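# Move SOC bottle from fridge bin to bench, close door

## Task

Find the bottle marked with the letters SOC among the four in the refrigerator's bin, lift it out and set it upright on the bench, keep the other three upright inside the refrigerator, then close the refrigerator door. If no bottle carries SOC, take none out, close the door, and press the CALL key on the operator panel so that it latches down.

## Robot and tools

Robot: two arms, left_arm and right_arm, each on its own carriage on one floor track. left_rail carries left_arm and is always the one at larger y; right_rail carries right_arm. Image sides do not match these names. Each arm has six joints (shoulder pan, shoulder lift, elbow, wrist 1, wrist 2, wrist 3) and a two-finger gripper whose fingers can fold.

Frame: a single scene frame fixed to the table. Table top is z = 0, +z up, +x is the direction the arms face, +y to their left. The track lies along y at x = 0, y = 0 at its middle; the table starts at x = 0.17 m. Arm bases sit at x = 0, y = carriage position_m, z = 0.04 m. Gripper fingers point along the gripper's own +z and close along its y; end_effector_position is the point between closed pads, fingertips about 33 mm further (9 mm when wide open). A block protrudes about 10 cm toward gripper +x.

execute_actions: argument actions is a list holding one action (empty list = just look). An action may have rows, steps, until, and device keys left_rail / right_rail. rows: up to 15 rows, one per 1/30 s step. Every row is one flat list of 18 numbers in [-1, 1] covering both arms: left_arm's 6 joint numbers, then its gripper position, force_limit, speed, then the same 9 for right_arm. Joint numbers are offsets, not poses: they count from the Joint targets shown when the call starts (not from the previous row), scaled so 1.0 = 1.481 rad for shoulder pan and lift and 2.222 rad for elbow and the three wrists. Sending the same offset again moves further. Stated joint ranges: elbow -3.142 to 3.142 rad, others -6.283 to 6.283 rad; a request more than 0.010 rad past a range is refused. Gripper position is absolute: +1 open (140 mm), pads touch near -0.8, -1 closes until blocked. force_limit -1..+1 (about 14 N to 58 N at slow close); speed -1..+1 (about 30 to 250 mm/s); faster closes grip harder. steps: 1 to 450, default 15, at least the number of rows; after the last row the arm keeps heading for that row's target. until stops the action early on device conditions, e.g. {"left_rail": {"position_status": ["!=", "moving"]}} or {"all": {"status": "ended"}}; it does not stop arms. cameras: list of names, ["all"], or []. To leave a gripper unchanged, resend its last three numbers; 0 is a real command.

Carriages: {"left_rail": {"position_m": p}} with p from -0.8 to 1.5 m (right_rail -1.5 to 0.8), an absolute place on the track; also speed_m_s 0.01 to 1 and acceleration_factor 0.1 to 1; {"stop": true} brakes. Keep carriages at least 0.78 m apart. After sending, run an action with until on position_status != moving. Let a carriage arrive before aiming its gripper at a scene point.

move: target is one 18-number row (same layout, offsets from the current Joint targets, gripper numbers absolute) or a list of up to 15 such rows, all offset from the same Joint targets. speed: rad/s for the joint with farthest to go, 0.01 to 3.14, default 0.5, one value or one per target. blend: rad, corner rounding per target, 0 = stop at each. stop_force: 4 to 120 N, ends an arm's path on contact; use a low speed with it; omit it when pulling away from something the gripper presses on. zero (with stop_force) re-zeroes first. blocking=false returns early; then call wait or stop before new rows or moves. Result adds a move: line (done, off_target, moving, held, fault, limits=held).

wait: seconds 0 to 10. stop: brakes a running move. zoom_image: camera plus region [x0, y0, x1, y1] in pixels, at most 504 by 504. zero_wrist_force: arm = left_arm or right_arm. finished_scene: ends the scene, optional scene 1.

Results: Joint positions, velocities and targets per arm, each block starting with the rail in m, then six joint angles in rad; end_effector_position (m), quat_wxyz, velocities; Tool commands; object_status (0 moving, 1 blocked while opening, 2 blocked while closing = likely holding, 3 reached position or pads met); position_measured in counts (3 open, 230 pads meeting); joint torques; Wrist force/torque in gripper axes; rail position_m, position_status (moving, done, contact_stop, time_out, stopped, stopped_with_arm, stopped_for_other_arm, stopped_for_other_carriage), position_answer (taken / not_taken). "joint command not followed" means the clearance check changed or withheld targets; "joint sent to its limit" means a joint hit its end.

Cameras: cam_high, cam_bench_left, cam_bench_mid, cam_bench_right, cam_left_wrist, cam_right_wrist (896x504).

Cautions: grip with the pad tip quarter for a firm hold; check object_status 2 after closing. Never let anything fall off the table, onto the track or the metal strip. Avoid dropping or releasing moving parts, hard hits, and pushes into firm contact (arms are stiff; about 150 N or joint torque limits cause a 10 s fault). Never let the arms or carriages touch each other. Keep light bottles upright; contact sensing may miss them. Avoid holding loads stretched out for long, which heats motors.

Each tool is called after "Request:" by a JSON object that holds its "api" and its "payload".

## Session

Request:
{"api": "execute_actions", "payload": {"actions": []}}

Scene clock: 0.00 s.
left_arm: end_effector_position=(+0.3563, +1.2645, +0.5790) position_measured=3 object_status=3 end_effector_quat_wxyz=(+0.000, +0.000, +1.000, +0.000) | right_arm: end_effector_position=(+0.3563, -1.2921, +0.5790) position_measured=3 object_status=3 end_effector_quat_wxyz=(+0.000, +0.000, +1.000, +0.000)
Joint positions: left_arm=[1.186 -0.281 -2.157 1.821 -1.235 -1.571 -0.281] | right_arm=[-1.371 -0.281 -2.157 1.821 -1.235 -1.571 -0.281]
Joint velocities: within noise
Joint torques (N m): no reading
Wrist force (N): no reading
Wrist torque (N m): no reading
Wrist force, peak (N): no reading
Joint targets: left_arm=[1.186 -0.281 -2.157 1.821 -1.235 -1.571 -0.281] | right_arm=[-1.371 -0.281 -2.157 1.821 -1.235 -1.571 -0.281]
Tool commands: left_gripper/position=+1.0 left_gripper/force_limit=+1.0 left_gripper/speed=+1.0 right_gripper/position=+1.0 right_gripper/force_limit=+1.0 right_gripper/speed=+1.0
left_rail: position_m=1.186 position_status=done
right_rail: position_m=-1.371 position_status=done

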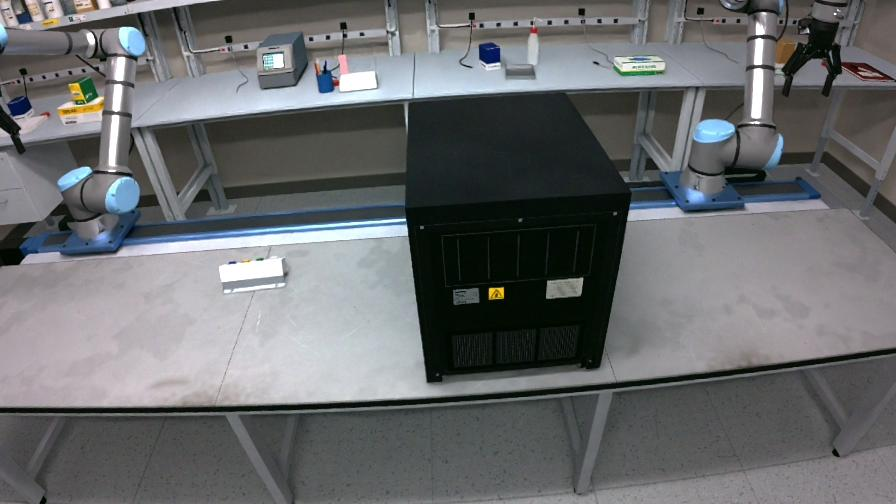

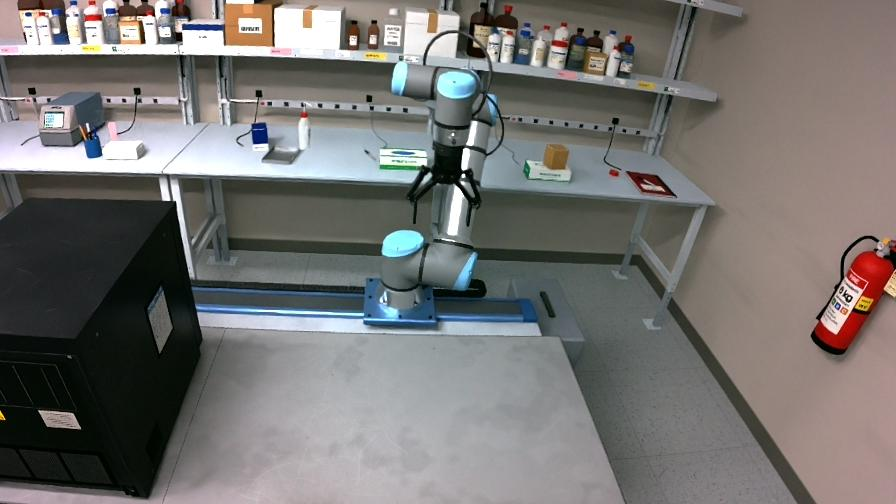

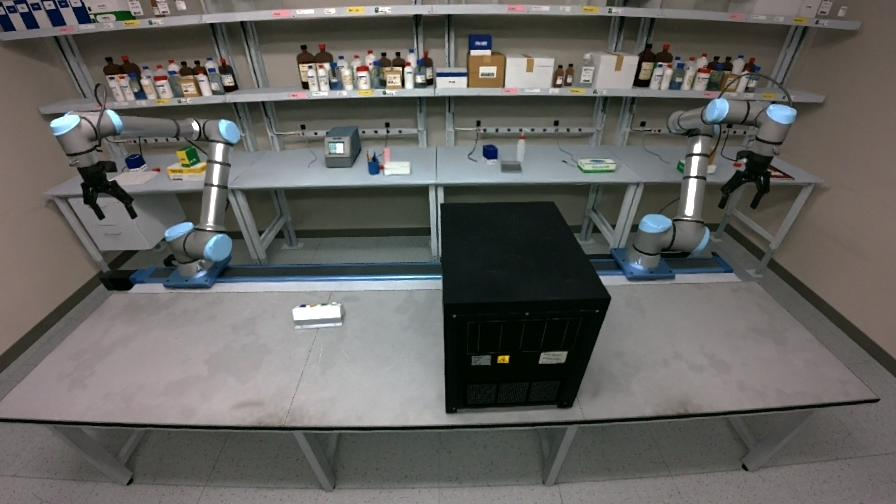

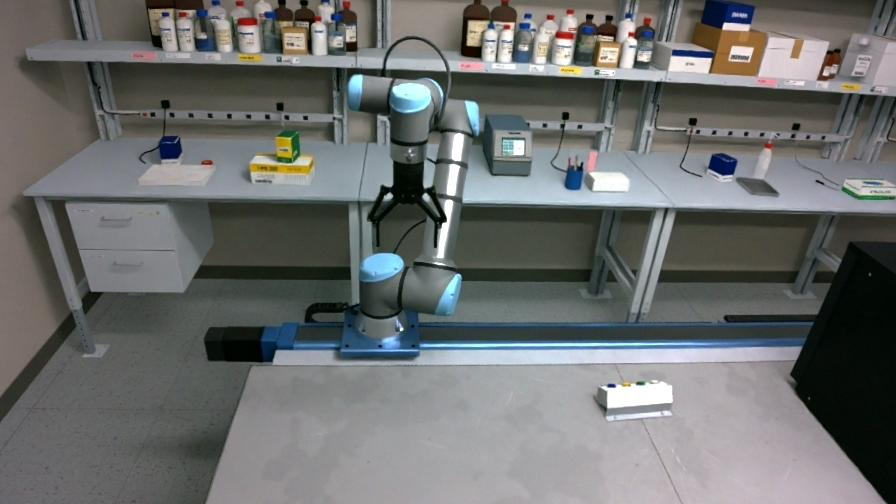

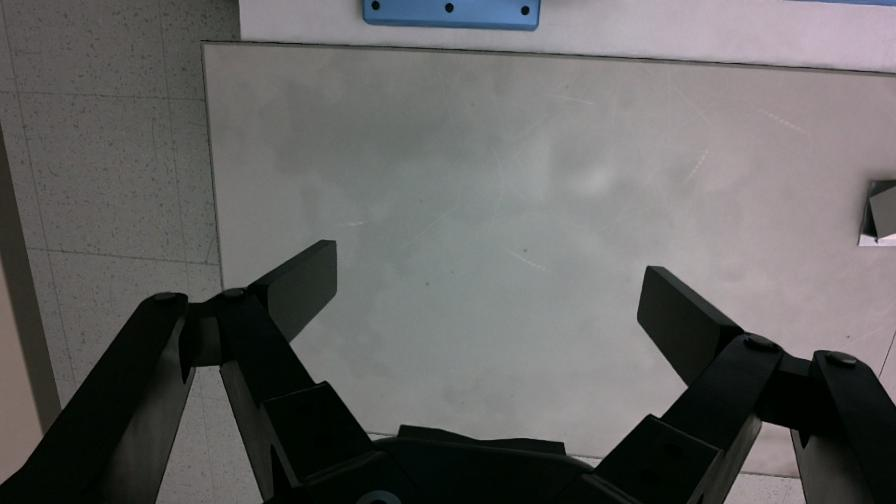

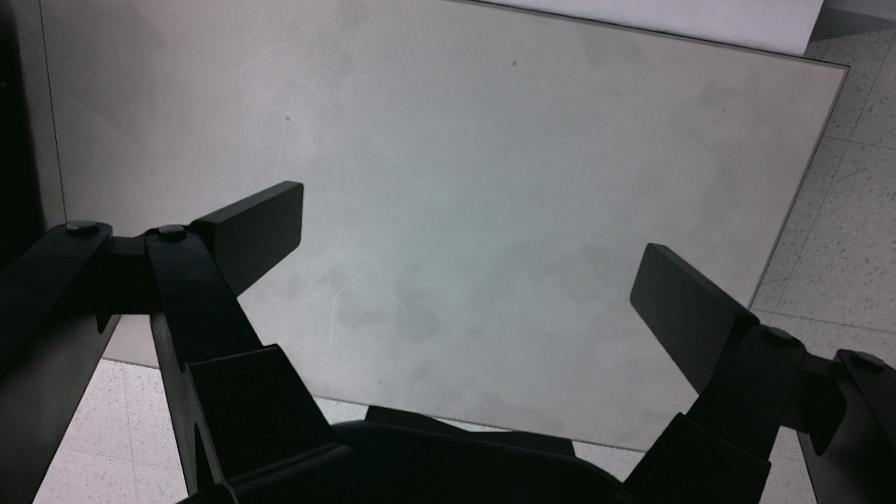

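Request:
{"api": "move", "payload": {"target": [0,0,0,0,0,0,1,1,1,0.6253,0.182,0.0844,0.148,0.9426,0.0632,1,1,1], "speed": 1.2}}

Request:
{"api": "move", "payload": {"target": [0,0,0,0,0,0,1,1,1,0.6253,0.182,0.0844,0.148,0.9426,0.0632,1,1,1], "speed": 1.2}}

Request:
{"api": "execute_actions", "payload": {"actions": [{"right_rail":{"position_m":-0.35,"speed_m_s":0.5,"acceleration_factor":0.4},"steps":200,"until":{"right_rail":{"position_status":["!=","moving"]}}}], "cameras": ["all"]}}

Scene clock: 30.60 s.
left_arm: end_effector_position=(+0.3563, +1.2645, +0.5790) position_measured=3 object_status=3 end_effector_quat_wxyz=(+0.000, +0.000, +1.000, +0.000) | right_arm: end_effector_position=(+0.1824, -0.6459, +0.7694) position_measured=3 object_status=3 end_effector_quat_wxyz=(-0.385, +0.129, +0.554, +0.727)
Joint positions: left_arm=[1.186 -0.281 -2.157 1.821 -1.235 -1.571 -0.28] | right_arm=[-1.371 0.646 -1.887 2.008 -0.906 0.523 -0.14]
Joint torques (N m): left_arm=[3.36 2.17 -46.86 -4.14 -0.03 -0.69] | right_arm=[17.1 -9.44 -42.66 -1.58 4.56 2.85]
Wrist force (N): left_arm=[0.1 -0.1 -0.4] | right_arm=[-0.3 0.4 -2.7]
Wrist torque (N m): left_arm=[-0.03 -0.03 -0.01] | right_arm=[0.10 0.04 -0.15]
Wrist force, peak (N): left_arm=[0.3 0.0 -0.7] | right_arm=[-0.4 0.0 -2.9]
Joint targets: left_arm=[1.186 -0.281 -2.157 1.821 -1.235 -1.571 -0.281] | right_arm=[-1.371 0.646 -1.887 2.008 -0.906 0.524 -0.140]
left_rail: position_m=1.186 position_status=done
right_rail: position_m=-1.371 position_status=done
move: done

Scene clock: 33.30 s.
left_arm: end_effector_position=(+0.3563, +1.2645, +0.5790) position_measured=3 object_status=3 end_effector_quat_wxyz=(+0.000, +0.000, +1.000, +0.000) | right_arm: end_effector_position=(+0.1201, -0.7503, +0.4003) position_measured=3 object_status=3 end_effector_quat_wxyz=(-0.183, +0.683, +0.184, +0.683)
Joint positions: left_arm=[1.186 -0.281 -2.157 1.821 -1.235 -1.571 -0.28] | right_arm=[-1.371 1.572 -1.618 2.196 -0.577 2.618 0]
Joint torques (N m): left_arm=[-1.33 0.84 -46.1 -4.15 0.16 -0.74] | right_arm=[17.24 -22.39 -33.39 1.37 2.74 2.56]
Wrist force (N): left_arm=[0.0 0.0 -0.2] | right_arm=[-0.1 0.9 -2.2]
Wrist torque (N m): left_arm=[0.01 0.00 0.00] | right_arm=[0.27 0.09 -0.14]
Wrist force, peak (N): left_arm=[0.4 -0.3 -0.5] | right_arm=[-1.3 1.2 -3.7]
Joint targets: left_arm=[1.186 -0.281 -2.157 1.821 -1.235 -1.571 -0.281] | right_arm=[-1.371 1.572 -1.618 2.196 -0.577 2.618 0.000]
left_rail: position_m=1.186 position_status=done
right_rail: position_m=-1.371 position_status=done
move: done

Scene clock: 36.67 s.
left_arm: end_effector_position=(+0.3563, +1.2645, +0.5790) position_measured=3 object_status=3 end_effector_quat_wxyz=(+0.000, +0.000, +1.000, +0.000) | right_arm: end_effector_position=(+0.1200, +0.2702, +0.4003) position_measured=3 object_status=3 end_effector_quat_wxyz=(-0.183, +0.683, +0.184, +0.683)
Joint positions: left_arm=[1.186 -0.281 -2.157 1.821 -1.235 -1.571 -0.28] | right_arm=[-0.35 1.572 -1.618 2.196 -0.577 2.618 0]
Joint torques (N m): left_arm=[0.33 3 -44.99 -4.55 0.05 -0.29] | right_arm=[0.46 -45.08 -39.17 -0.06 0.98 2.78]
Wrist force (N): left_arm=[0.0 0.0 -0.5] | right_arm=[-0.3 1.2 -1.9]
Wrist torque (N m): left_arm=[-0.01 0.00 0.00] | right_arm=[0.35 0.14 -0.13]
Wrist force, peak (N): left_arm=[0.3 -0.3 -0.7] | right_arm=[-0.6 2.5 -2.8]
Joint targets: left_arm=[1.186 -0.281 -2.157 1.821 -1.235 -1.571 -0.281] | right_arm=[-0.350 1.572 -1.618 2.196 -0.577 2.618 0.000]
Tool commands: left_gripper/position=+1.0 left_gripper/force_limit=+1.0 left_gripper/speed=+1.0 right_gripper/position=+1.0 right_gripper/force_limit=+1.0 right_gripper/speed=+1.0
left_rail: position_m=1.186 position_status=done
right_rail: position_m=-0.350 speed_m_s=0.50 position_status=done

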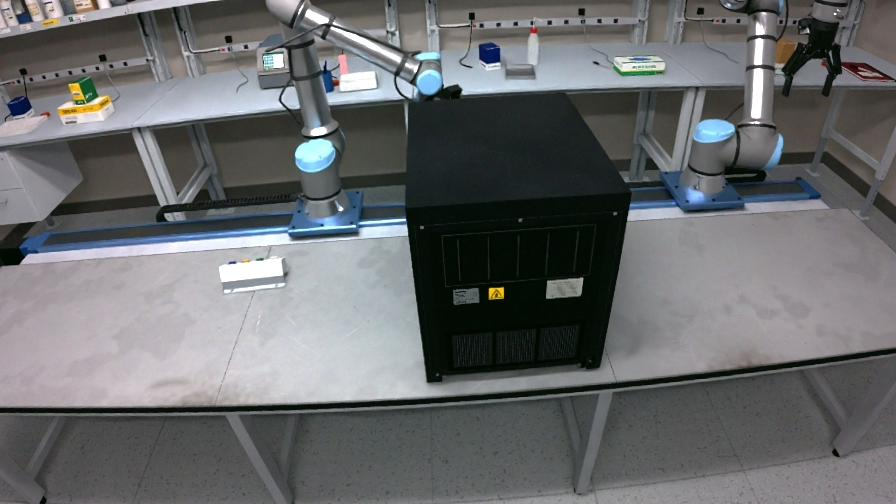

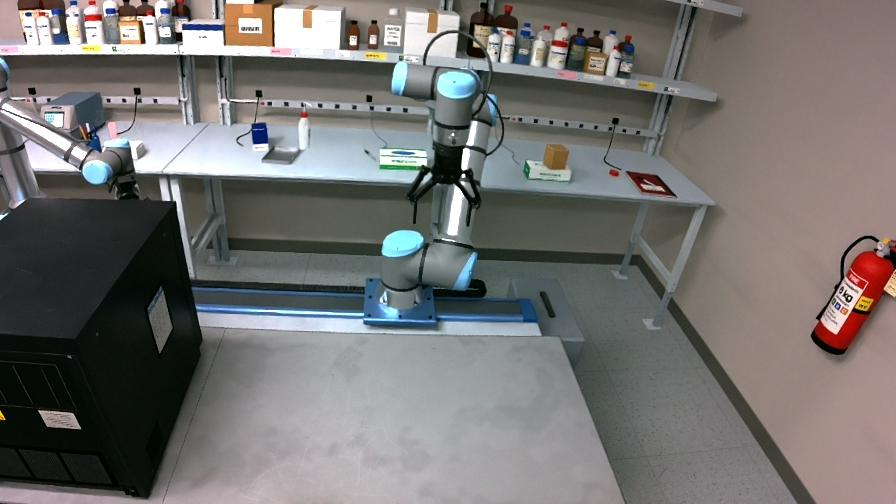

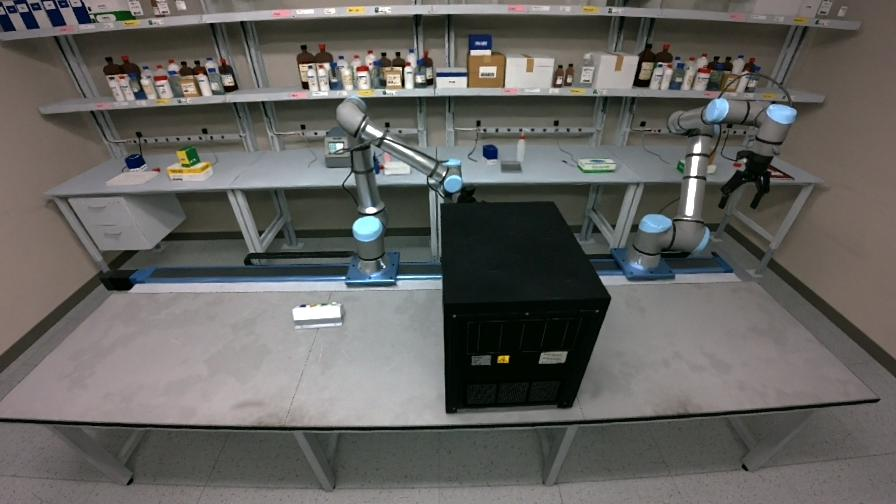

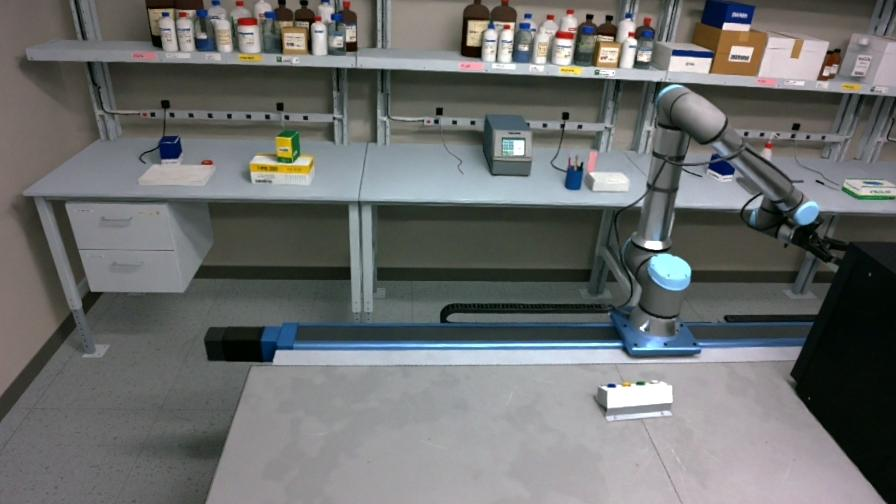

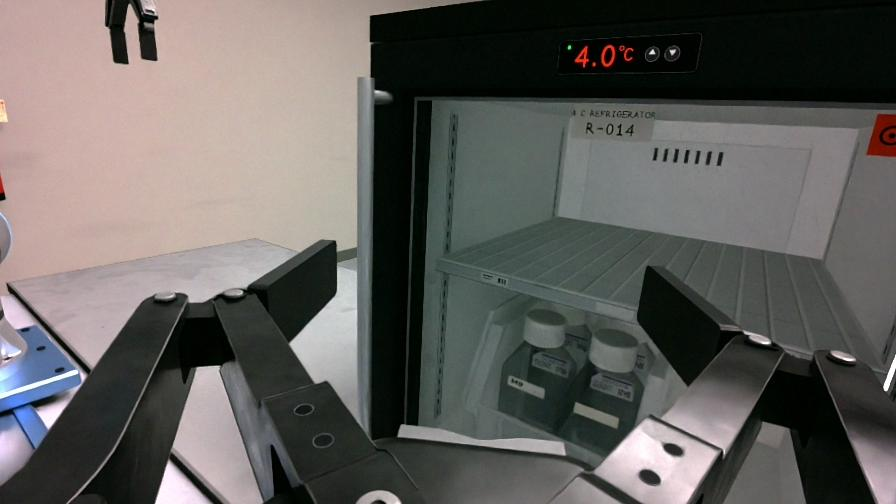

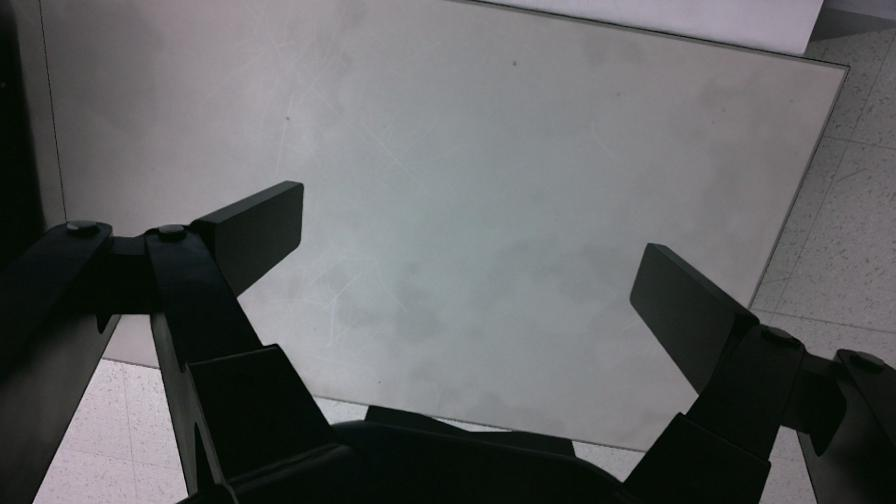

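Request:
{"api": "zoom_image", "payload": {"camera": "cam_left_wrist", "region": [420, 280, 720, 450]}}

Request:
{"api": "zoom_image", "payload": {"camera": "cam_left_wrist", "region": [340, 40, 500, 460]}}

Scaled by 1.680 from the camera's 896x504 image, which has a finer 1280x720 frame.

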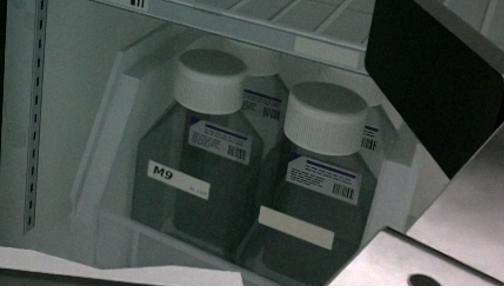

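Scaled by 1.200 from the camera's 896x504 image, which has a finer 1280x720 frame.

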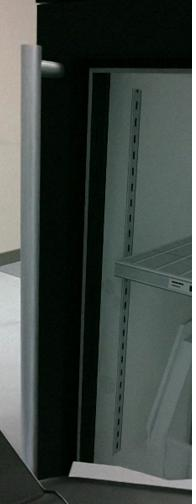

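Request:
{"api": "execute_actions", "payload": {"actions": [{"right_rail":{"position_m":-0.15},"steps":200,"until":{"right_rail":{"position_status":["!=","moving"]}}}], "cameras": ["cam_left_wrist"]}}

Request:
{"api": "zoom_image", "payload": {"camera": "cam_left_wrist", "region": [200, 280, 504, 450]}}

Request:
{"api": "execute_actions", "payload": {"actions": [{"right_rail":{"position_m":-0.55},"steps":200,"until":{"right_rail":{"position_status":["!=","moving"]}}}], "cameras": ["cam_left_wrist"]}}

Request:
{"api": "zoom_image", "payload": {"camera": "cam_left_wrist", "region": [560, 240, 896, 430]}}

Scene clock: 45.27 s.
left_arm: end_effector_position=(+0.3563, +1.2645, +0.5790) position_measured=3 object_status=3 end_effector_quat_wxyz=(+0.000, +0.000, +1.000, +0.000) | right_arm: end_effector_position=(+0.1200, +0.4702, +0.4002) position_measured=3 object_status=3 end_effector_quat_wxyz=(-0.183, +0.683, +0.184, +0.683)
Joint positions: left_arm=[1.186 -0.281 -2.157 1.821 -1.235 -1.571 -0.28] | right_arm=[-0.15 1.572 -1.618 2.196 -0.577 2.618 0]
Joint torques (N m): left_arm=[-0.23 1.44 -46.51 -4.22 0.13 -1.3] | right_arm=[-13.95 -34.8 -45.94 -3.78 -2.55 2.35]
Wrist force (N): left_arm=[0.1 -0.3 0.0] | right_arm=[-0.3 1.3 -1.8]
Wrist torque (N m): left_arm=[-0.07 -0.04 0.00] | right_arm=[0.36 0.15 -0.13]
Wrist force, peak (N): left_arm=[0.1 -0.6 -0.4] | right_arm=[-0.5 2.1 -2.5]
Joint targets: left_arm=[1.186 -0.281 -2.157 1.821 -1.235 -1.571 -0.281] | right_arm=[-0.150 1.572 -1.618 2.196 -0.577 2.618 0.000]
Tool commands: left_gripper/position=+1.0 left_gripper/force_limit=+1.0 left_gripper/speed=+1.0 right_gripper/position=+1.0 right_gripper/force_limit=+1.0 right_gripper/speed=+1.0
left_rail: position_m=1.186 position_status=done
right_rail: position_m=-0.150 speed_m_s=0.50 position_status=done
Images, in order (width x height): cam_left_wrist 896x504.

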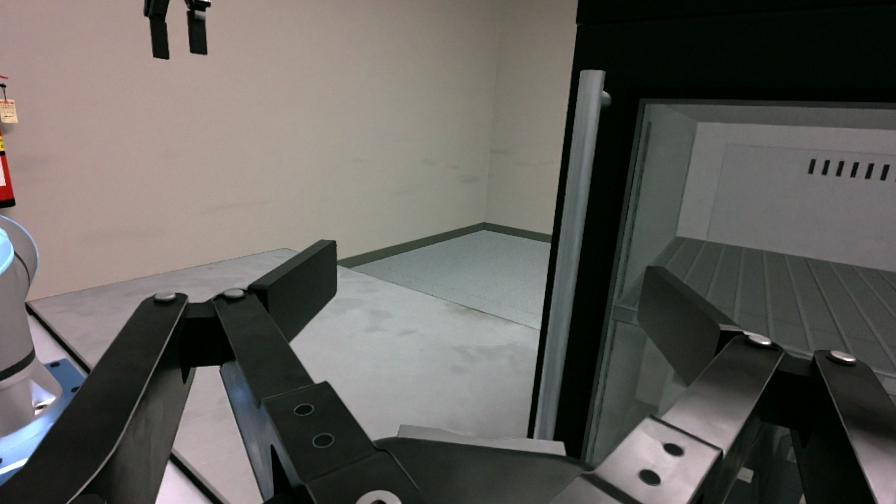

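Scaled by 1.658 from the camera's 896x504 image, which has a finer 1280x720 frame.

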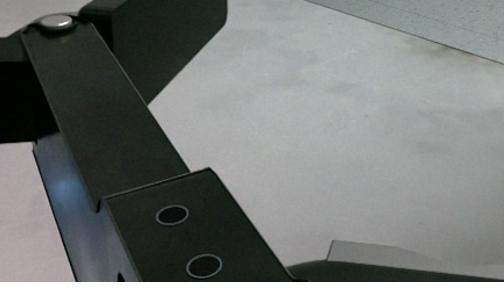

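Scene clock: 47.37 s.
left_arm: end_effector_position=(+0.3563, +1.2645, +0.5790) position_measured=3 object_status=3 end_effector_quat_wxyz=(+0.000, +0.000, +1.000, +0.000) | right_arm: end_effector_position=(+0.1200, +0.0702, +0.4002) position_measured=3 object_status=3 end_effector_quat_wxyz=(-0.183, +0.683, +0.184, +0.683)
Joint positions: left_arm=[1.186 -0.281 -2.157 1.821 -1.235 -1.571 -0.28] | right_arm=[-0.55 1.572 -1.618 2.196 -0.577 2.618 0]
Joint torques (N m): left_arm=[0.65 4.28 -46.91 -4.35 0.64 -0.82] | right_arm=[-8.79 -22.14 -45.27 -3.64 -1.55 2.53]
Wrist force (N): left_arm=[0.1 0.2 0.0] | right_arm=[-0.4 1.1 -1.9]
Wrist torque (N m): left_arm=[0.04 -0.03 -0.01] | right_arm=[0.33 0.16 -0.14]
Wrist force, peak (N): left_arm=[0.5 -0.4 -0.4] | right_arm=[-0.3 2.0 -2.6]
Joint targets: left_arm=[1.186 -0.281 -2.157 1.821 -1.235 -1.571 -0.281] | right_arm=[-0.550 1.572 -1.618 2.196 -0.577 2.618 0.000]
Tool commands: left_gripper/position=+1.0 left_gripper/force_limit=+1.0 left_gripper/speed=+1.0 right_gripper/position=+1.0 right_gripper/force_limit=+1.0 right_gripper/speed=+1.0
left_rail: position_m=1.186 position_status=done
right_rail: position_m=-0.550 speed_m_s=0.50 position_status=done
Images, in order (width x height): cam_left_wrist 896x504.

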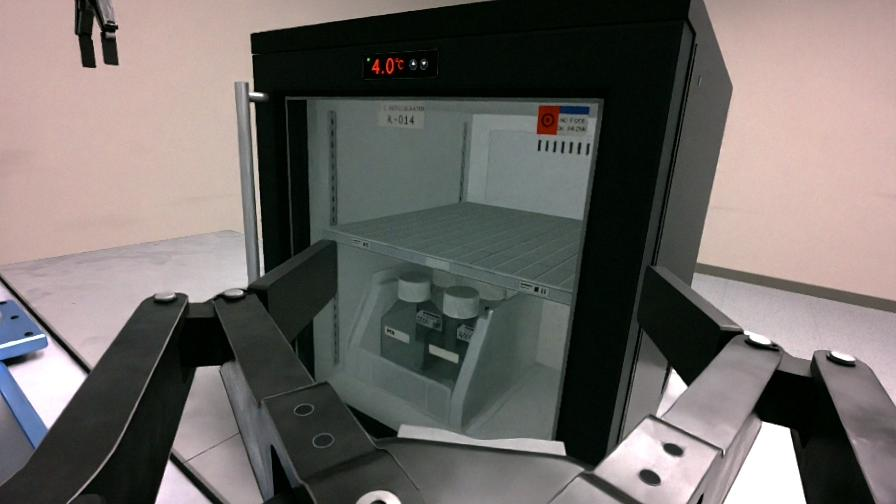

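Scaled by 1.500 from the camera's 896x504 image, which has a finer 1280x720 frame.

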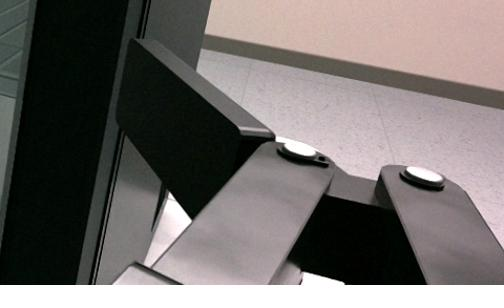

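Request:
{"api": "move", "payload": {"target": [0,0,0,0,0,0,1,1,1,0.030,0.6367,-0.5711,0.1463,0.2561,0,1,1,1], "speed": 0.6, "cameras": ["cam_left_wrist"]}}

Scene clock: 66.93 s.
left_arm: end_effector_position=(+0.3563, +1.2645, +0.5790) position_measured=3 object_status=3 end_effector_quat_wxyz=(+0.000, +0.000, +1.000, +0.000) | right_arm: end_effector_position=(+0.1246, +0.1063, +0.4115) position_measured=3 object_status=3 end_effector_quat_wxyz=(-0.170, +0.686, +0.171, +0.686)
Joint positions: left_arm=[1.186 -0.281 -2.157 1.821 -1.235 -1.571 -0.28] | right_arm=[-0.55 1.575 -1.55 2.106 -0.554 2.659 0]
Joint torques (N m): left_arm=[3.91 -0.56 -46.41 -4.33 0.1 -1.42] | right_arm=[-18.46 -58.65 -33.67 -4.52 -2.91 2.01]
Wrist force (N): left_arm=[0.1 -0.2 -0.1] | right_arm=[-0.4 1.5 -2.0]
Wrist torque (N m): left_arm=[-0.04 -0.03 -0.01] | right_arm=[0.38 0.12 -0.14]
Wrist force, peak (N): left_arm=[0.0 -0.6 -0.6] | right_arm=[2.7 -9.0 3.6]
Joint targets: left_arm=[1.186 -0.281 -2.157 1.821 -1.235 -1.571 -0.281] | right_arm=[-0.550 1.575 -1.551 2.107 -0.554 2.659 0.000]
left_rail: position_m=1.186 position_status=done
right_rail: position_m=-0.550 speed_m_s=0.50 position_status=done
move: held (right_arm; a check stopped the path); limits=held; right_arm: the elbow is farthest, 1.179 rad from its target
joint command not followed: on one or more control steps a check withheld the commanded joint targets of the right arm, and it was not sent them on those steps.
cause: the commanded joint targets, or the way to them, would bring two parts of the arm too close to each other (its gripper and another part of the arm, with joints 5 (wrist 1) to 7 (wrist 3) between them, 7 mm apart when it was first held).
Images, in order (width x height): cam_left_wrist 896x504.

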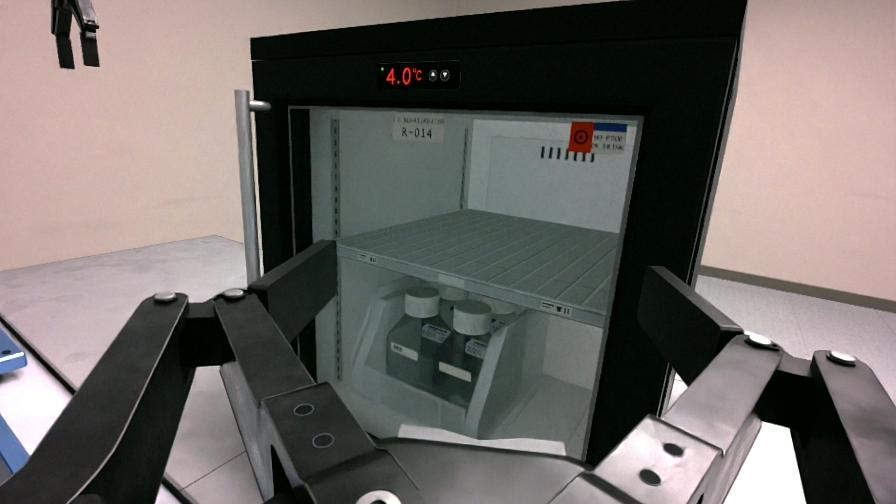

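Request:
{"api": "move", "payload": {"target": [[0,0,0,0,0,0,1,1,1,0,0,0,0,-0.12,0.5,1,1,1],[0,0,0,0,0,0,1,1,1,0,0,0,0,-0.12,1,1,1,1]], "speed": 1.2, "blend": [0.1,0]}}

Scene clock: 72.80 s.
left_arm: end_effector_position=(+0.3563, +1.2645, +0.5790) position_measured=3 object_status=3 end_effector_quat_wxyz=(+0.000, +0.000, +1.000, +0.000) | right_arm: end_effector_position=(+0.0720, +0.1798, +0.4113) position_measured=3 object_status=3 end_effector_quat_wxyz=(+0.704, -0.526, +0.474, -0.059)
Joint positions: left_arm=[1.186 -0.281 -2.157 1.821 -1.235 -1.571 -0.28] | right_arm=[-0.55 1.575 -1.551 2.107 -0.554 2.392 2.222]
Joint torques (N m): left_arm=[3.45 1.8 -46.23 -3.99 0.35 -1.66] | right_arm=[-18.29 -59.3 -35.34 -3.33 -3.28 3.3]
Wrist force (N): left_arm=[0.0 -0.1 0.0] | right_arm=[0.9 1.2 -0.8]
Wrist torque (N m): left_arm=[-0.02 0.00 0.00] | right_arm=[0.42 -0.24 -0.08]
Wrist force, peak (N): left_arm=[0.0 -0.5 -0.5] | right_arm=[0.2 2.3 -1.8]
Joint targets: left_arm=[1.186 -0.281 -2.157 1.821 -1.235 -1.571 -0.281] | right_arm=[-0.550 1.575 -1.551 2.107 -0.554 2.392 2.222]
left_rail: position_m=1.186 position_status=done
right_rail: position_m=-0.550 speed_m_s=0.50 position_status=done
move: done

Request:
{"api": "move", "payload": {"target": [[0,0,0,0,0,0,1,1,1,0,0,0,0,0,0.4139,1,1,1],[0,0,0,0,0,0,1,1,1,0.0277,0.5915,-0.531,0.1359,0.3578,0.4139,1,1,1]], "speed": 0.7, "blend": [0.05,0], "cameras": ["cam_left_wrist","cam_high"]}}

Scene clock: 78.10 s.
left_arm: end_effector_position=(+0.3563, +1.2645, +0.5790) position_measured=3 object_status=3 end_effector_quat_wxyz=(+0.000, +0.000, +1.000, +0.000) | right_arm: end_effector_position=(+0.1198, +0.4729, +0.3409) position_measured=3 object_status=3 end_effector_quat_wxyz=(+0.707, +0.000, +0.707, +0.000)
Joint positions: left_arm=[1.186 -0.281 -2.157 1.821 -1.235 -1.571 -0.28] | right_arm=[-0.55 1.616 -0.675 0.927 -0.252 3.187 3.142]
Joint torques (N m): left_arm=[-0.2 0.98 -47.49 -4.03 -0.04 -1.79] | right_arm=[18.3 -107.14 -53.48 3.41 2.63 2.88]
Wrist force (N): left_arm=[-0.1 -0.3 -0.4] | right_arm=[-0.1 -0.1 -1.4]
Wrist torque (N m): left_arm=[-0.06 0.01 0.00] | right_arm=[-0.05 -0.19 0.07]
Wrist force, peak (N): left_arm=[0.5 -0.3 -0.4] | right_arm=[1.4 -1.5 -3.2]
Joint targets: left_arm=[1.186 -0.281 -2.157 1.821 -1.235 -1.571 -0.281] | right_arm=[-0.550 1.616 -0.675 0.927 -0.252 3.187 3.142]
left_rail: position_m=1.186 position_status=done
right_rail: position_m=-0.550 speed_m_s=0.50 position_status=done
move: done
Images, in order (width x height): cam_high 896x504, cam_left_wrist 896x504.

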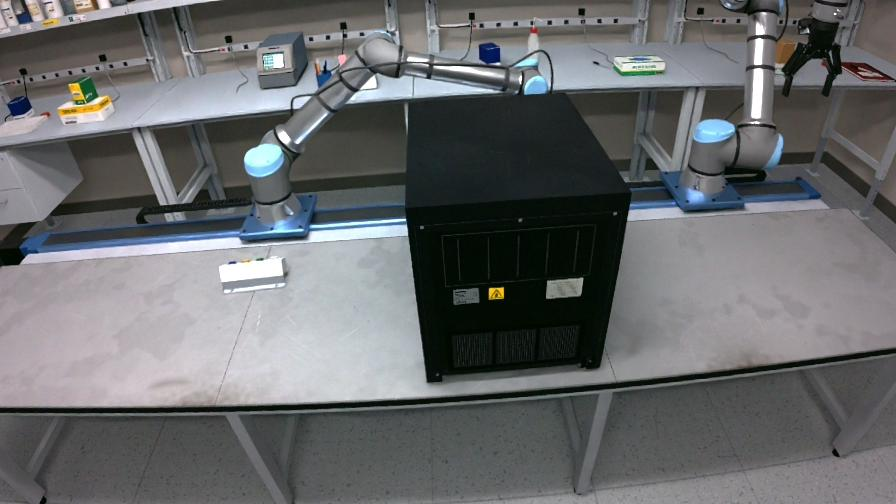

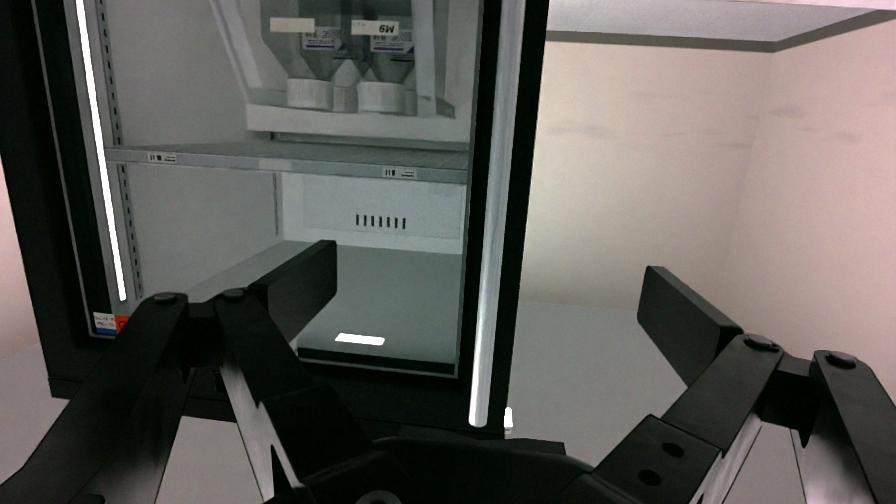

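Request:
{"api": "zoom_image", "payload": {"camera": "cam_left_wrist", "region": [220, 0, 480, 140]}}

Scaled by 1.938 from the camera's 896x504 image, which has a finer 1280x720 frame.

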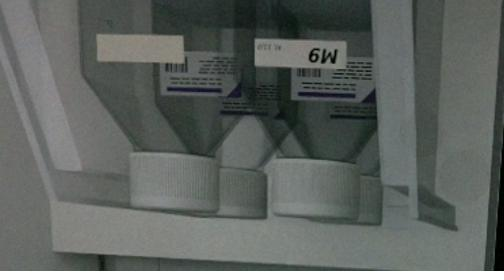

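Request:
{"api": "execute_actions", "payload": {"actions": [{"rows":[[0,0,0,0,0,0,1,1,1,0,0,0,0,0,0,-1,-1,-0.3]],"steps":75}]}}

Request:
{"api": "move", "payload": {"target": [0,0,0,0,0,0,1,1,1,-0.1059,-0.0282,0.0351,-0.0163,-0.0708,0,-1,-1,-0.3], "speed": 0.03, "stop_force": 8, "cameras": ["cam_left_wrist"]}}

Scene clock: 86.37 s.
left_arm: end_effector_position=(+0.3563, +1.2645, +0.5790) position_measured=3 object_status=3 end_effector_quat_wxyz=(+0.000, +0.000, +1.000, +0.000) | right_arm: end_effector_position=(+0.1197, +0.4729, +0.3408) position_measured=232 object_status=3 end_effector_quat_wxyz=(+0.707, +0.000, +0.707, +0.000)
Joint positions: left_arm=[1.186 -0.281 -2.157 1.821 -1.235 -1.571 -0.28] | right_arm=[-0.55 1.616 -0.675 0.927 -0.252 3.187 3.142]
Joint torques (N m): left_arm=[2.91 2.18 -47.89 -3.58 0.4 -2.11] | right_arm=[15 -106.38 -52.07 3.07 2.38 2.73]
Wrist force (N): left_arm=[0.0 -0.4 -0.1] | right_arm=[0.1 0.1 -1.2]
Wrist torque (N m): left_arm=[-0.09 -0.02 -0.01] | right_arm=[0.00 -0.17 0.06]
Wrist force, peak (N): left_arm=[0.6 -0.2 -0.2] | right_arm=[0.0 -0.2 -1.8]
Joint targets: left_arm=[1.186 -0.281 -2.157 1.821 -1.235 -1.571 -0.281] | right_arm=[-0.550 1.616 -0.675 0.927 -0.252 3.187 3.142]
left_rail: position_m=1.186 position_status=done
right_rail: position_m=-0.550 speed_m_s=0.50 position_status=done

Scene clock: 90.87 s.
left_arm: end_effector_position=(+0.3563, +1.2645, +0.5790) position_measured=3 object_status=3 end_effector_quat_wxyz=(+0.000, +0.000, +1.000, +0.000) | right_arm: end_effector_position=(+0.2095, +0.4763, +0.3407) position_measured=232 object_status=3 end_effector_quat_wxyz=(+0.707, +0.000, +0.707, +0.000)
Joint positions: left_arm=[1.186 -0.281 -2.157 1.821 -1.235 -1.571 -0.28] | right_arm=[-0.55 1.529 -0.698 0.97 -0.272 3.099 3.142]
Joint torques (N m): left_arm=[3.63 2.78 -47.64 -3.76 0.66 -2.22] | right_arm=[12.13 -102.43 -51.65 2.53 2.42 2.56]
Wrist force (N): left_arm=[0.0 -0.1 0.0] | right_arm=[-1.5 -1.3 -6.6]
Wrist torque (N m): left_arm=[-0.02 -0.02 -0.01] | right_arm=[-0.08 -0.27 0.09]
Wrist force, peak (N): left_arm=[0.1 -0.6 -0.3] | right_arm=[-1.0 -2.6 -39.6]
Joint targets: left_arm=[1.186 -0.281 -2.157 1.821 -1.235 -1.571 -0.281] | right_arm=[-0.550 1.529 -0.698 0.970 -0.272 3.099 3.142]
left_rail: position_m=1.186 position_status=done
right_rail: position_m=-0.550 speed_m_s=0.50 position_status=done
move: contact (right_arm); right_arm: the shoulder pan is farthest, 0.070 rad from its target
Images, in order (width x height): cam_left_wrist 896x504.

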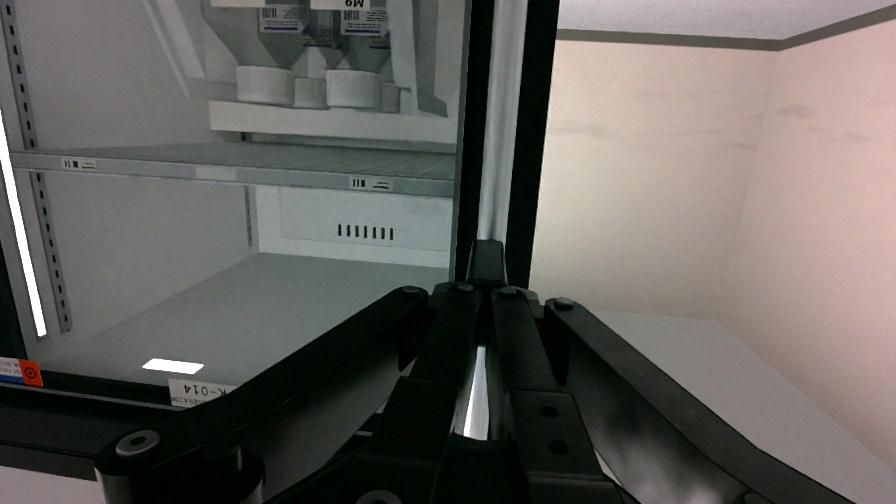

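Request:
{"api": "move", "payload": {"target": [0,0,0,0,0,0,1,1,1,0.0304,0.0078,-0.0097,0.0045,0.0203,0,-1,-1,-0.3], "speed": 0.2}}

Request:
{"api": "move", "payload": {"target": [[0,0,0,0,0,0,1,1,1,0,0,0,0,0,0,-0.03,-1,-0.3],[0,0,0,0,0,0,1,1,1,-0.0425,-0.0084,0.0106,-0.005,-0.0279,0,-0.03,-1,-0.3]], "speed": 0.06, "cameras": ["cam_left_wrist"]}}

Scene clock: 98.23 s.
left_arm: end_effector_position=(+0.3563, +1.2645, +0.5790) position_measured=3 object_status=3 end_effector_quat_wxyz=(+0.000, +0.000, +1.000, +0.000) | right_arm: end_effector_position=(+0.1639, +0.4754, +0.3408) position_measured=232 object_status=3 end_effector_quat_wxyz=(+0.707, +0.000, +0.707, +0.000)
Joint positions: left_arm=[1.186 -0.281 -2.157 1.821 -1.235 -1.571 -0.28] | right_arm=[-0.55 1.573 -0.686 0.949 -0.262 3.144 3.142]
Joint torques (N m): left_arm=[1.83 3.62 -46.56 -3.88 1.24 -2.01] | right_arm=[13.97 -103.71 -52.4 3.18 2.83 2.59]
Wrist force (N): left_arm=[0.3 -0.2 0.0] | right_arm=[0.1 -0.3 -2.0]
Wrist torque (N m): left_arm=[-0.03 -0.08 -0.01] | right_arm=[-0.05 -0.18 0.07]
Wrist force, peak (N): left_arm=[-0.3 -0.5 -0.5] | right_arm=[-1.6 -1.4 -7.0]
Joint targets: left_arm=[1.186 -0.281 -2.157 1.821 -1.235 -1.571 -0.281] | right_arm=[-0.550 1.574 -0.686 0.949 -0.262 3.145 3.142]
left_rail: position_m=1.186 position_status=done
right_rail: position_m=-0.550 speed_m_s=0.50 position_status=done
move: done

Scene clock: 100.60 s.
left_arm: end_effector_position=(+0.3563, +1.2645, +0.5790) position_measured=3 object_status=3 end_effector_quat_wxyz=(+0.000, +0.000, +1.000, +0.000) | right_arm: end_effector_position=(+0.2274, +0.4776, +0.3405) position_measured=132 object_status=3 end_effector_quat_wxyz=(+0.707, +0.000, +0.707, +0.000)
Joint positions: left_arm=[1.186 -0.281 -2.157 1.821 -1.235 -1.571 -0.28] | right_arm=[-0.55 1.511 -0.699 0.972 -0.273 3.083 3.142]
Joint torques (N m): left_arm=[0.04 2.43 -48.03 -3.45 0.55 -1.93] | right_arm=[-18.54 -134.54 -36.93 -3.48 -3.05 2.62]
Wrist force (N): left_arm=[0.1 0.0 0.2] | right_arm=[0.1 -0.2 -1.5]
Wrist torque (N m): left_arm=[0.00 -0.02 -0.01] | right_arm=[-0.03 -0.23 0.10]
Wrist force, peak (N): left_arm=[0.3 -0.5 -0.2] | right_arm=[0.0 0.2 -3.3]
Joint targets: left_arm=[1.186 -0.281 -2.157 1.821 -1.235 -1.571 -0.281] | right_arm=[-0.550 1.511 -0.699 0.972 -0.273 3.083 3.142]
left_rail: position_m=1.186 position_status=done
right_rail: position_m=-0.550 speed_m_s=0.50 position_status=done
move: done
Images, in order (width x height): cam_left_wrist 896x504.

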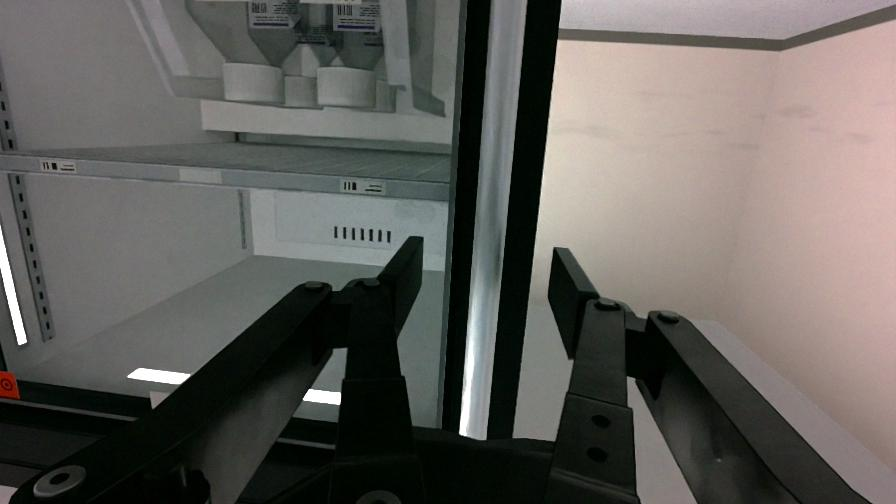

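Request:
{"api": "execute_actions", "payload": {"actions": [{"rows":[[0,0,0,0,0,0,1,1,1,0.0017,0,0,0,0.0011,0,-0.03,-1,-1],[0,0,0,0,0,0,1,1,1,0.0017,0,0,0,0.0011,0,-1,-0.5,-1]],"steps":110}]}}

Scene clock: 105.53 s.
left_arm: end_effector_position=(+0.3563, +1.2645, +0.5790) position_measured=3 object_status=3 end_effector_quat_wxyz=(+0.000, +0.000, +1.000, +0.000) | right_arm: end_effector_position=(+0.2253, +0.4774, +0.3405) position_measured=209 object_status=2 end_effector_quat_wxyz=(+0.707, +0.000, +0.707, +0.000)
Joint positions: left_arm=[1.186 -0.281 -2.157 1.821 -1.235 -1.571 -0.28] | right_arm=[-0.55 1.513 -0.699 0.972 -0.273 3.085 3.142]
Joint torques (N m): left_arm=[1.47 1.52 -48.91 -3.52 0.54 -2.67] | right_arm=[-13.62 -134.99 -40.21 5.02 9.6 2.33]
Wrist force (N): left_arm=[0.2 -0.1 0.1] | right_arm=[2.3 18.9 -1.5]
Wrist torque (N m): left_arm=[-0.03 -0.05 0.00] | right_arm=[-0.35 -0.28 0.04]
Wrist force, peak (N): left_arm=[0.6 -0.3 -0.2] | right_arm=[2.0 19.3 -2.3]
Joint targets: left_arm=[1.186 -0.281 -2.157 1.821 -1.235 -1.571 -0.281] | right_arm=[-0.550 1.513 -0.699 0.972 -0.273 3.085 3.142]
left_rail: position_m=1.186 position_status=done
right_rail: position_m=-0.550 speed_m_s=0.50 position_status=done

Request:
{"api": "move", "payload": {"target": [[0,0,0,0,0,0,1,1,1,0,0,0,0,0,0,-0.98,0.3,-0.5],[0,0,0,0,0,0,1,1,1,0.0279,-0.0479,0.0586,-0.0267,-0.0285,0,-0.98,0.3,-0.5]], "speed": 0.06, "cameras": ["cam_left_wrist"]}}

Scene clock: 114.33 s.
left_arm: end_effector_position=(+0.3563, +1.2645, +0.5790) position_measured=3 object_status=3 end_effector_quat_wxyz=(+0.000, +0.000, +1.000, +0.000) | right_arm: end_effector_position=(+0.1807, +0.4681, +0.3405) position_measured=211 object_status=2 end_effector_quat_wxyz=(+0.706, -0.037, +0.706, +0.037)
Joint positions: left_arm=[1.186 -0.281 -2.157 1.821 -1.235 -1.571 -0.281] | right_arm=[-0.55 1.554 -0.769 1.102 -0.332 3.022 3.142]
Joint torques (N m): left_arm=[1.93 3.32 -47.44 -3.51 0.87 -2.24] | right_arm=[26.65 -126.77 -41.34 -5.78 -10.62 2.37]
Wrist force (N): left_arm=[-0.3 0.0 -0.4] | right_arm=[0.7 -19.6 1.7]
Wrist torque (N m): left_arm=[-0.01 0.06 -0.01] | right_arm=[0.51 -0.31 0.11]
Wrist force, peak (N): left_arm=[0.2 -0.6 -0.2] | right_arm=[2.6 25.4 2.2]
Joint targets: left_arm=[1.186 -0.281 -2.157 1.821 -1.235 -1.571 -0.281] | right_arm=[-0.550 1.555 -0.770 1.103 -0.333 3.022 3.142]
left_rail: position_m=1.186 position_status=done
right_rail: position_m=-0.550 speed_m_s=0.50 position_status=done
move: done
Images, in order (width x height): cam_left_wrist 896x504.

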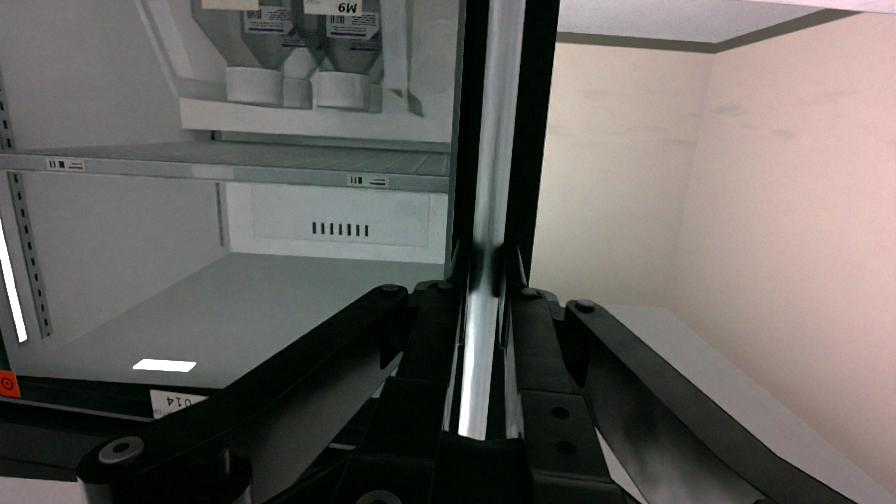

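Request:
{"api": "move", "payload": {"target": [0,0,0,0,0,0,1,1,1,0.0273,-0.0550,0.0655,-0.0288,-0.0291,0,-0.98,0.3,-0.5], "speed": 0.08}}

Scene clock: 121.90 s.
left_arm: end_effector_position=(+0.3563, +1.2645, +0.5790) position_measured=3 object_status=3 end_effector_quat_wxyz=(+0.000, +0.000, +1.000, +0.000) | right_arm: end_effector_position=(+0.1366, +0.4471, +0.3407) position_measured=211 object_status=2 end_effector_quat_wxyz=(+0.703, -0.074, +0.703, +0.074)
Joint positions: left_arm=[1.186 -0.281 -2.157 1.821 -1.235 -1.571 -0.281] | right_arm=[-0.55 1.595 -0.851 1.248 -0.396 2.957 3.142]
Joint torques (N m): left_arm=[3.82 2.96 -48.38 -3.3 0.89 -2.8] | right_arm=[-40.14 -154.58 -10 8.89 35.9 2.49]
Wrist force (N): left_arm=[-0.1 -0.1 -0.2] | right_arm=[16.5 108.1 -14.0]
Wrist torque (N m): left_arm=[-0.02 0.02 0.00] | right_arm=[-2.22 0.18 -0.11]
Wrist force, peak (N): left_arm=[-0.5 0.1 -0.5] | right_arm=[16.5 108.1 -14.0]
Joint targets: left_arm=[1.186 -0.281 -2.157 1.821 -1.235 -1.571 -0.281] | right_arm=[-0.550 1.595 -0.851 1.248 -0.397 2.957 3.142]
left_rail: position_m=1.186 position_status=done
right_rail: position_m=-0.550 speed_m_s=0.50 position_status=done
move: done

Request:
{"api": "move", "payload": {"target": [0,0,0,0,0,0,1,1,1,0.0003,0.0057,-0.0068,0.0029,0.0002,0,-0.98,0.3,-0.5], "speed": 0.03}}

Scene clock: 124.93 s.
left_arm: end_effector_position=(+0.3563, +1.2645, +0.5790) position_measured=3 object_status=3 end_effector_quat_wxyz=(+0.000, +0.000, +1.000, +0.000) | right_arm: end_effector_position=(+0.1362, +0.4518, +0.3407) position_measured=211 object_status=2 end_effector_quat_wxyz=(+0.703, -0.073, +0.703, +0.073)
Joint positions: left_arm=[1.186 -0.281 -2.157 1.821 -1.235 -1.571 -0.281] | right_arm=[-0.55 1.595 -0.843 1.233 -0.39 2.958 3.142]
Joint torques (N m): left_arm=[2.33 5.32 -48.13 -3.49 1 -3.29] | right_arm=[12.18 -100.14 -57.77 1.14 -4.4 2.26]
Wrist force (N): left_arm=[0.0 0.1 0.2] | right_arm=[7.8 -5.3 -0.5]
Wrist torque (N m): left_arm=[0.02 0.01 -0.01] | right_arm=[0.18 -0.04 -0.03]
Wrist force, peak (N): left_arm=[0.5 0.2 -0.4] | right_arm=[16.2 110.3 -14.4]
Joint targets: left_arm=[1.186 -0.281 -2.157 1.821 -1.235 -1.571 -0.281] | right_arm=[-0.550 1.595 -0.843 1.233 -0.390 2.957 3.142]
left_rail: position_m=1.186 position_status=done
right_rail: position_m=-0.550 speed_m_s=0.50 position_status=done
move: done

Request:
{"api": "move", "payload": {"target": [0,0,0,0,0,0,1,1,1,0.0350,-0.0686,0.0795,-0.0338,-0.0411,0,-0.98,0.3,-0.5], "speed": 0.08}}

Scene clock: 132.13 s.
left_arm: end_effector_position=(+0.3563, +1.2645, +0.5790) position_measured=3 object_status=3 end_effector_quat_wxyz=(+0.000, +0.000, +1.000, +0.000) | right_arm: end_effector_position=(+0.0797, +0.4216, +0.3408) position_measured=211 object_status=2 end_effector_quat_wxyz=(+0.696, -0.124, +0.696, +0.124)
Joint positions: left_arm=[1.186 -0.281 -2.157 1.821 -1.235 -1.571 -0.281] | right_arm=[-0.55 1.647 -0.944 1.409 -0.465 2.866 3.142]
Joint torques (N m): left_arm=[5.71 4.68 -49.08 -3.3 0.85 -2.89] | right_arm=[-6.32 -138.42 -31.14 -0.87 11.59 2.06]
Wrist force (N): left_arm=[0.0 -0.1 -0.3] | right_arm=[16.7 41.3 -6.1]
Wrist torque (N m): left_arm=[-0.03 0.00 0.00] | right_arm=[-0.71 0.41 -0.12]
Wrist force, peak (N): left_arm=[-0.1 -0.5 -0.7] | right_arm=[16.7 41.3 -6.1]
Joint targets: left_arm=[1.186 -0.281 -2.157 1.821 -1.235 -1.571 -0.281] | right_arm=[-0.550 1.647 -0.944 1.410 -0.465 2.866 3.142]
left_rail: position_m=1.186 position_status=done
right_rail: position_m=-0.550 speed_m_s=0.50 position_status=done
move: done

Request:
{"api": "move", "payload": {"target": [0,0,0,0,0,0,1,1,1,0.0371,-0.0646,0.0717,-0.0287,-0.0381,0,-0.98,0.3,-0.5], "speed": 0.08, "cameras": ["cam_left_wrist"]}}

Scene clock: 138.53 s.
left_arm: end_effector_position=(+0.3563, +1.2645, +0.5790) position_measured=3 object_status=3 end_effector_quat_wxyz=(+0.000, +0.000, +1.000, +0.000) | right_arm: end_effector_position=(+0.0224, +0.3847, +0.3409) position_measured=211 object_status=2 end_effector_quat_wxyz=(+0.686, -0.172, +0.686, +0.172)
Joint positions: left_arm=[1.186 -0.281 -2.157 1.821 -1.235 -1.571 -0.281] | right_arm=[-0.55 1.702 -1.04 1.569 -0.529 2.782 3.142]
Joint torques (N m): left_arm=[1.14 2.46 -48.79 -3.48 0.76 -2.6] | right_arm=[27.35 -119.39 -45.84 -7.5 -6.89 1.91]
Wrist force (N): left_arm=[0.0 -0.2 0.1] | right_arm=[15.0 -10.9 1.2]
Wrist torque (N m): left_arm=[-0.05 -0.02 0.00] | right_arm=[-0.02 0.23 -0.08]
Wrist force, peak (N): left_arm=[-0.1 -0.7 -0.1] | right_arm=[16.6 43.3 -5.4]
Joint targets: left_arm=[1.186 -0.281 -2.157 1.821 -1.235 -1.571 -0.281] | right_arm=[-0.550 1.702 -1.040 1.569 -0.529 2.781 3.142]
left_rail: position_m=1.186 position_status=done
right_rail: position_m=-0.550 speed_m_s=0.50 position_status=done
move: done
Images, in order (width x height): cam_left_wrist 896x504.

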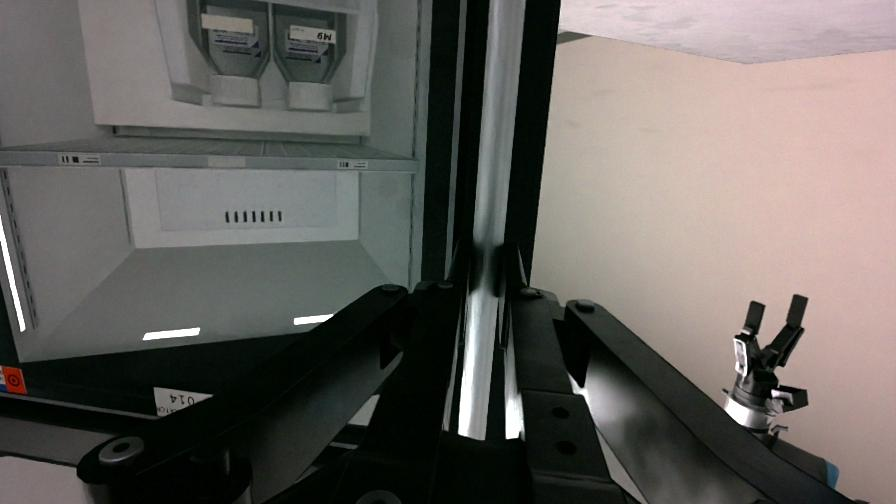

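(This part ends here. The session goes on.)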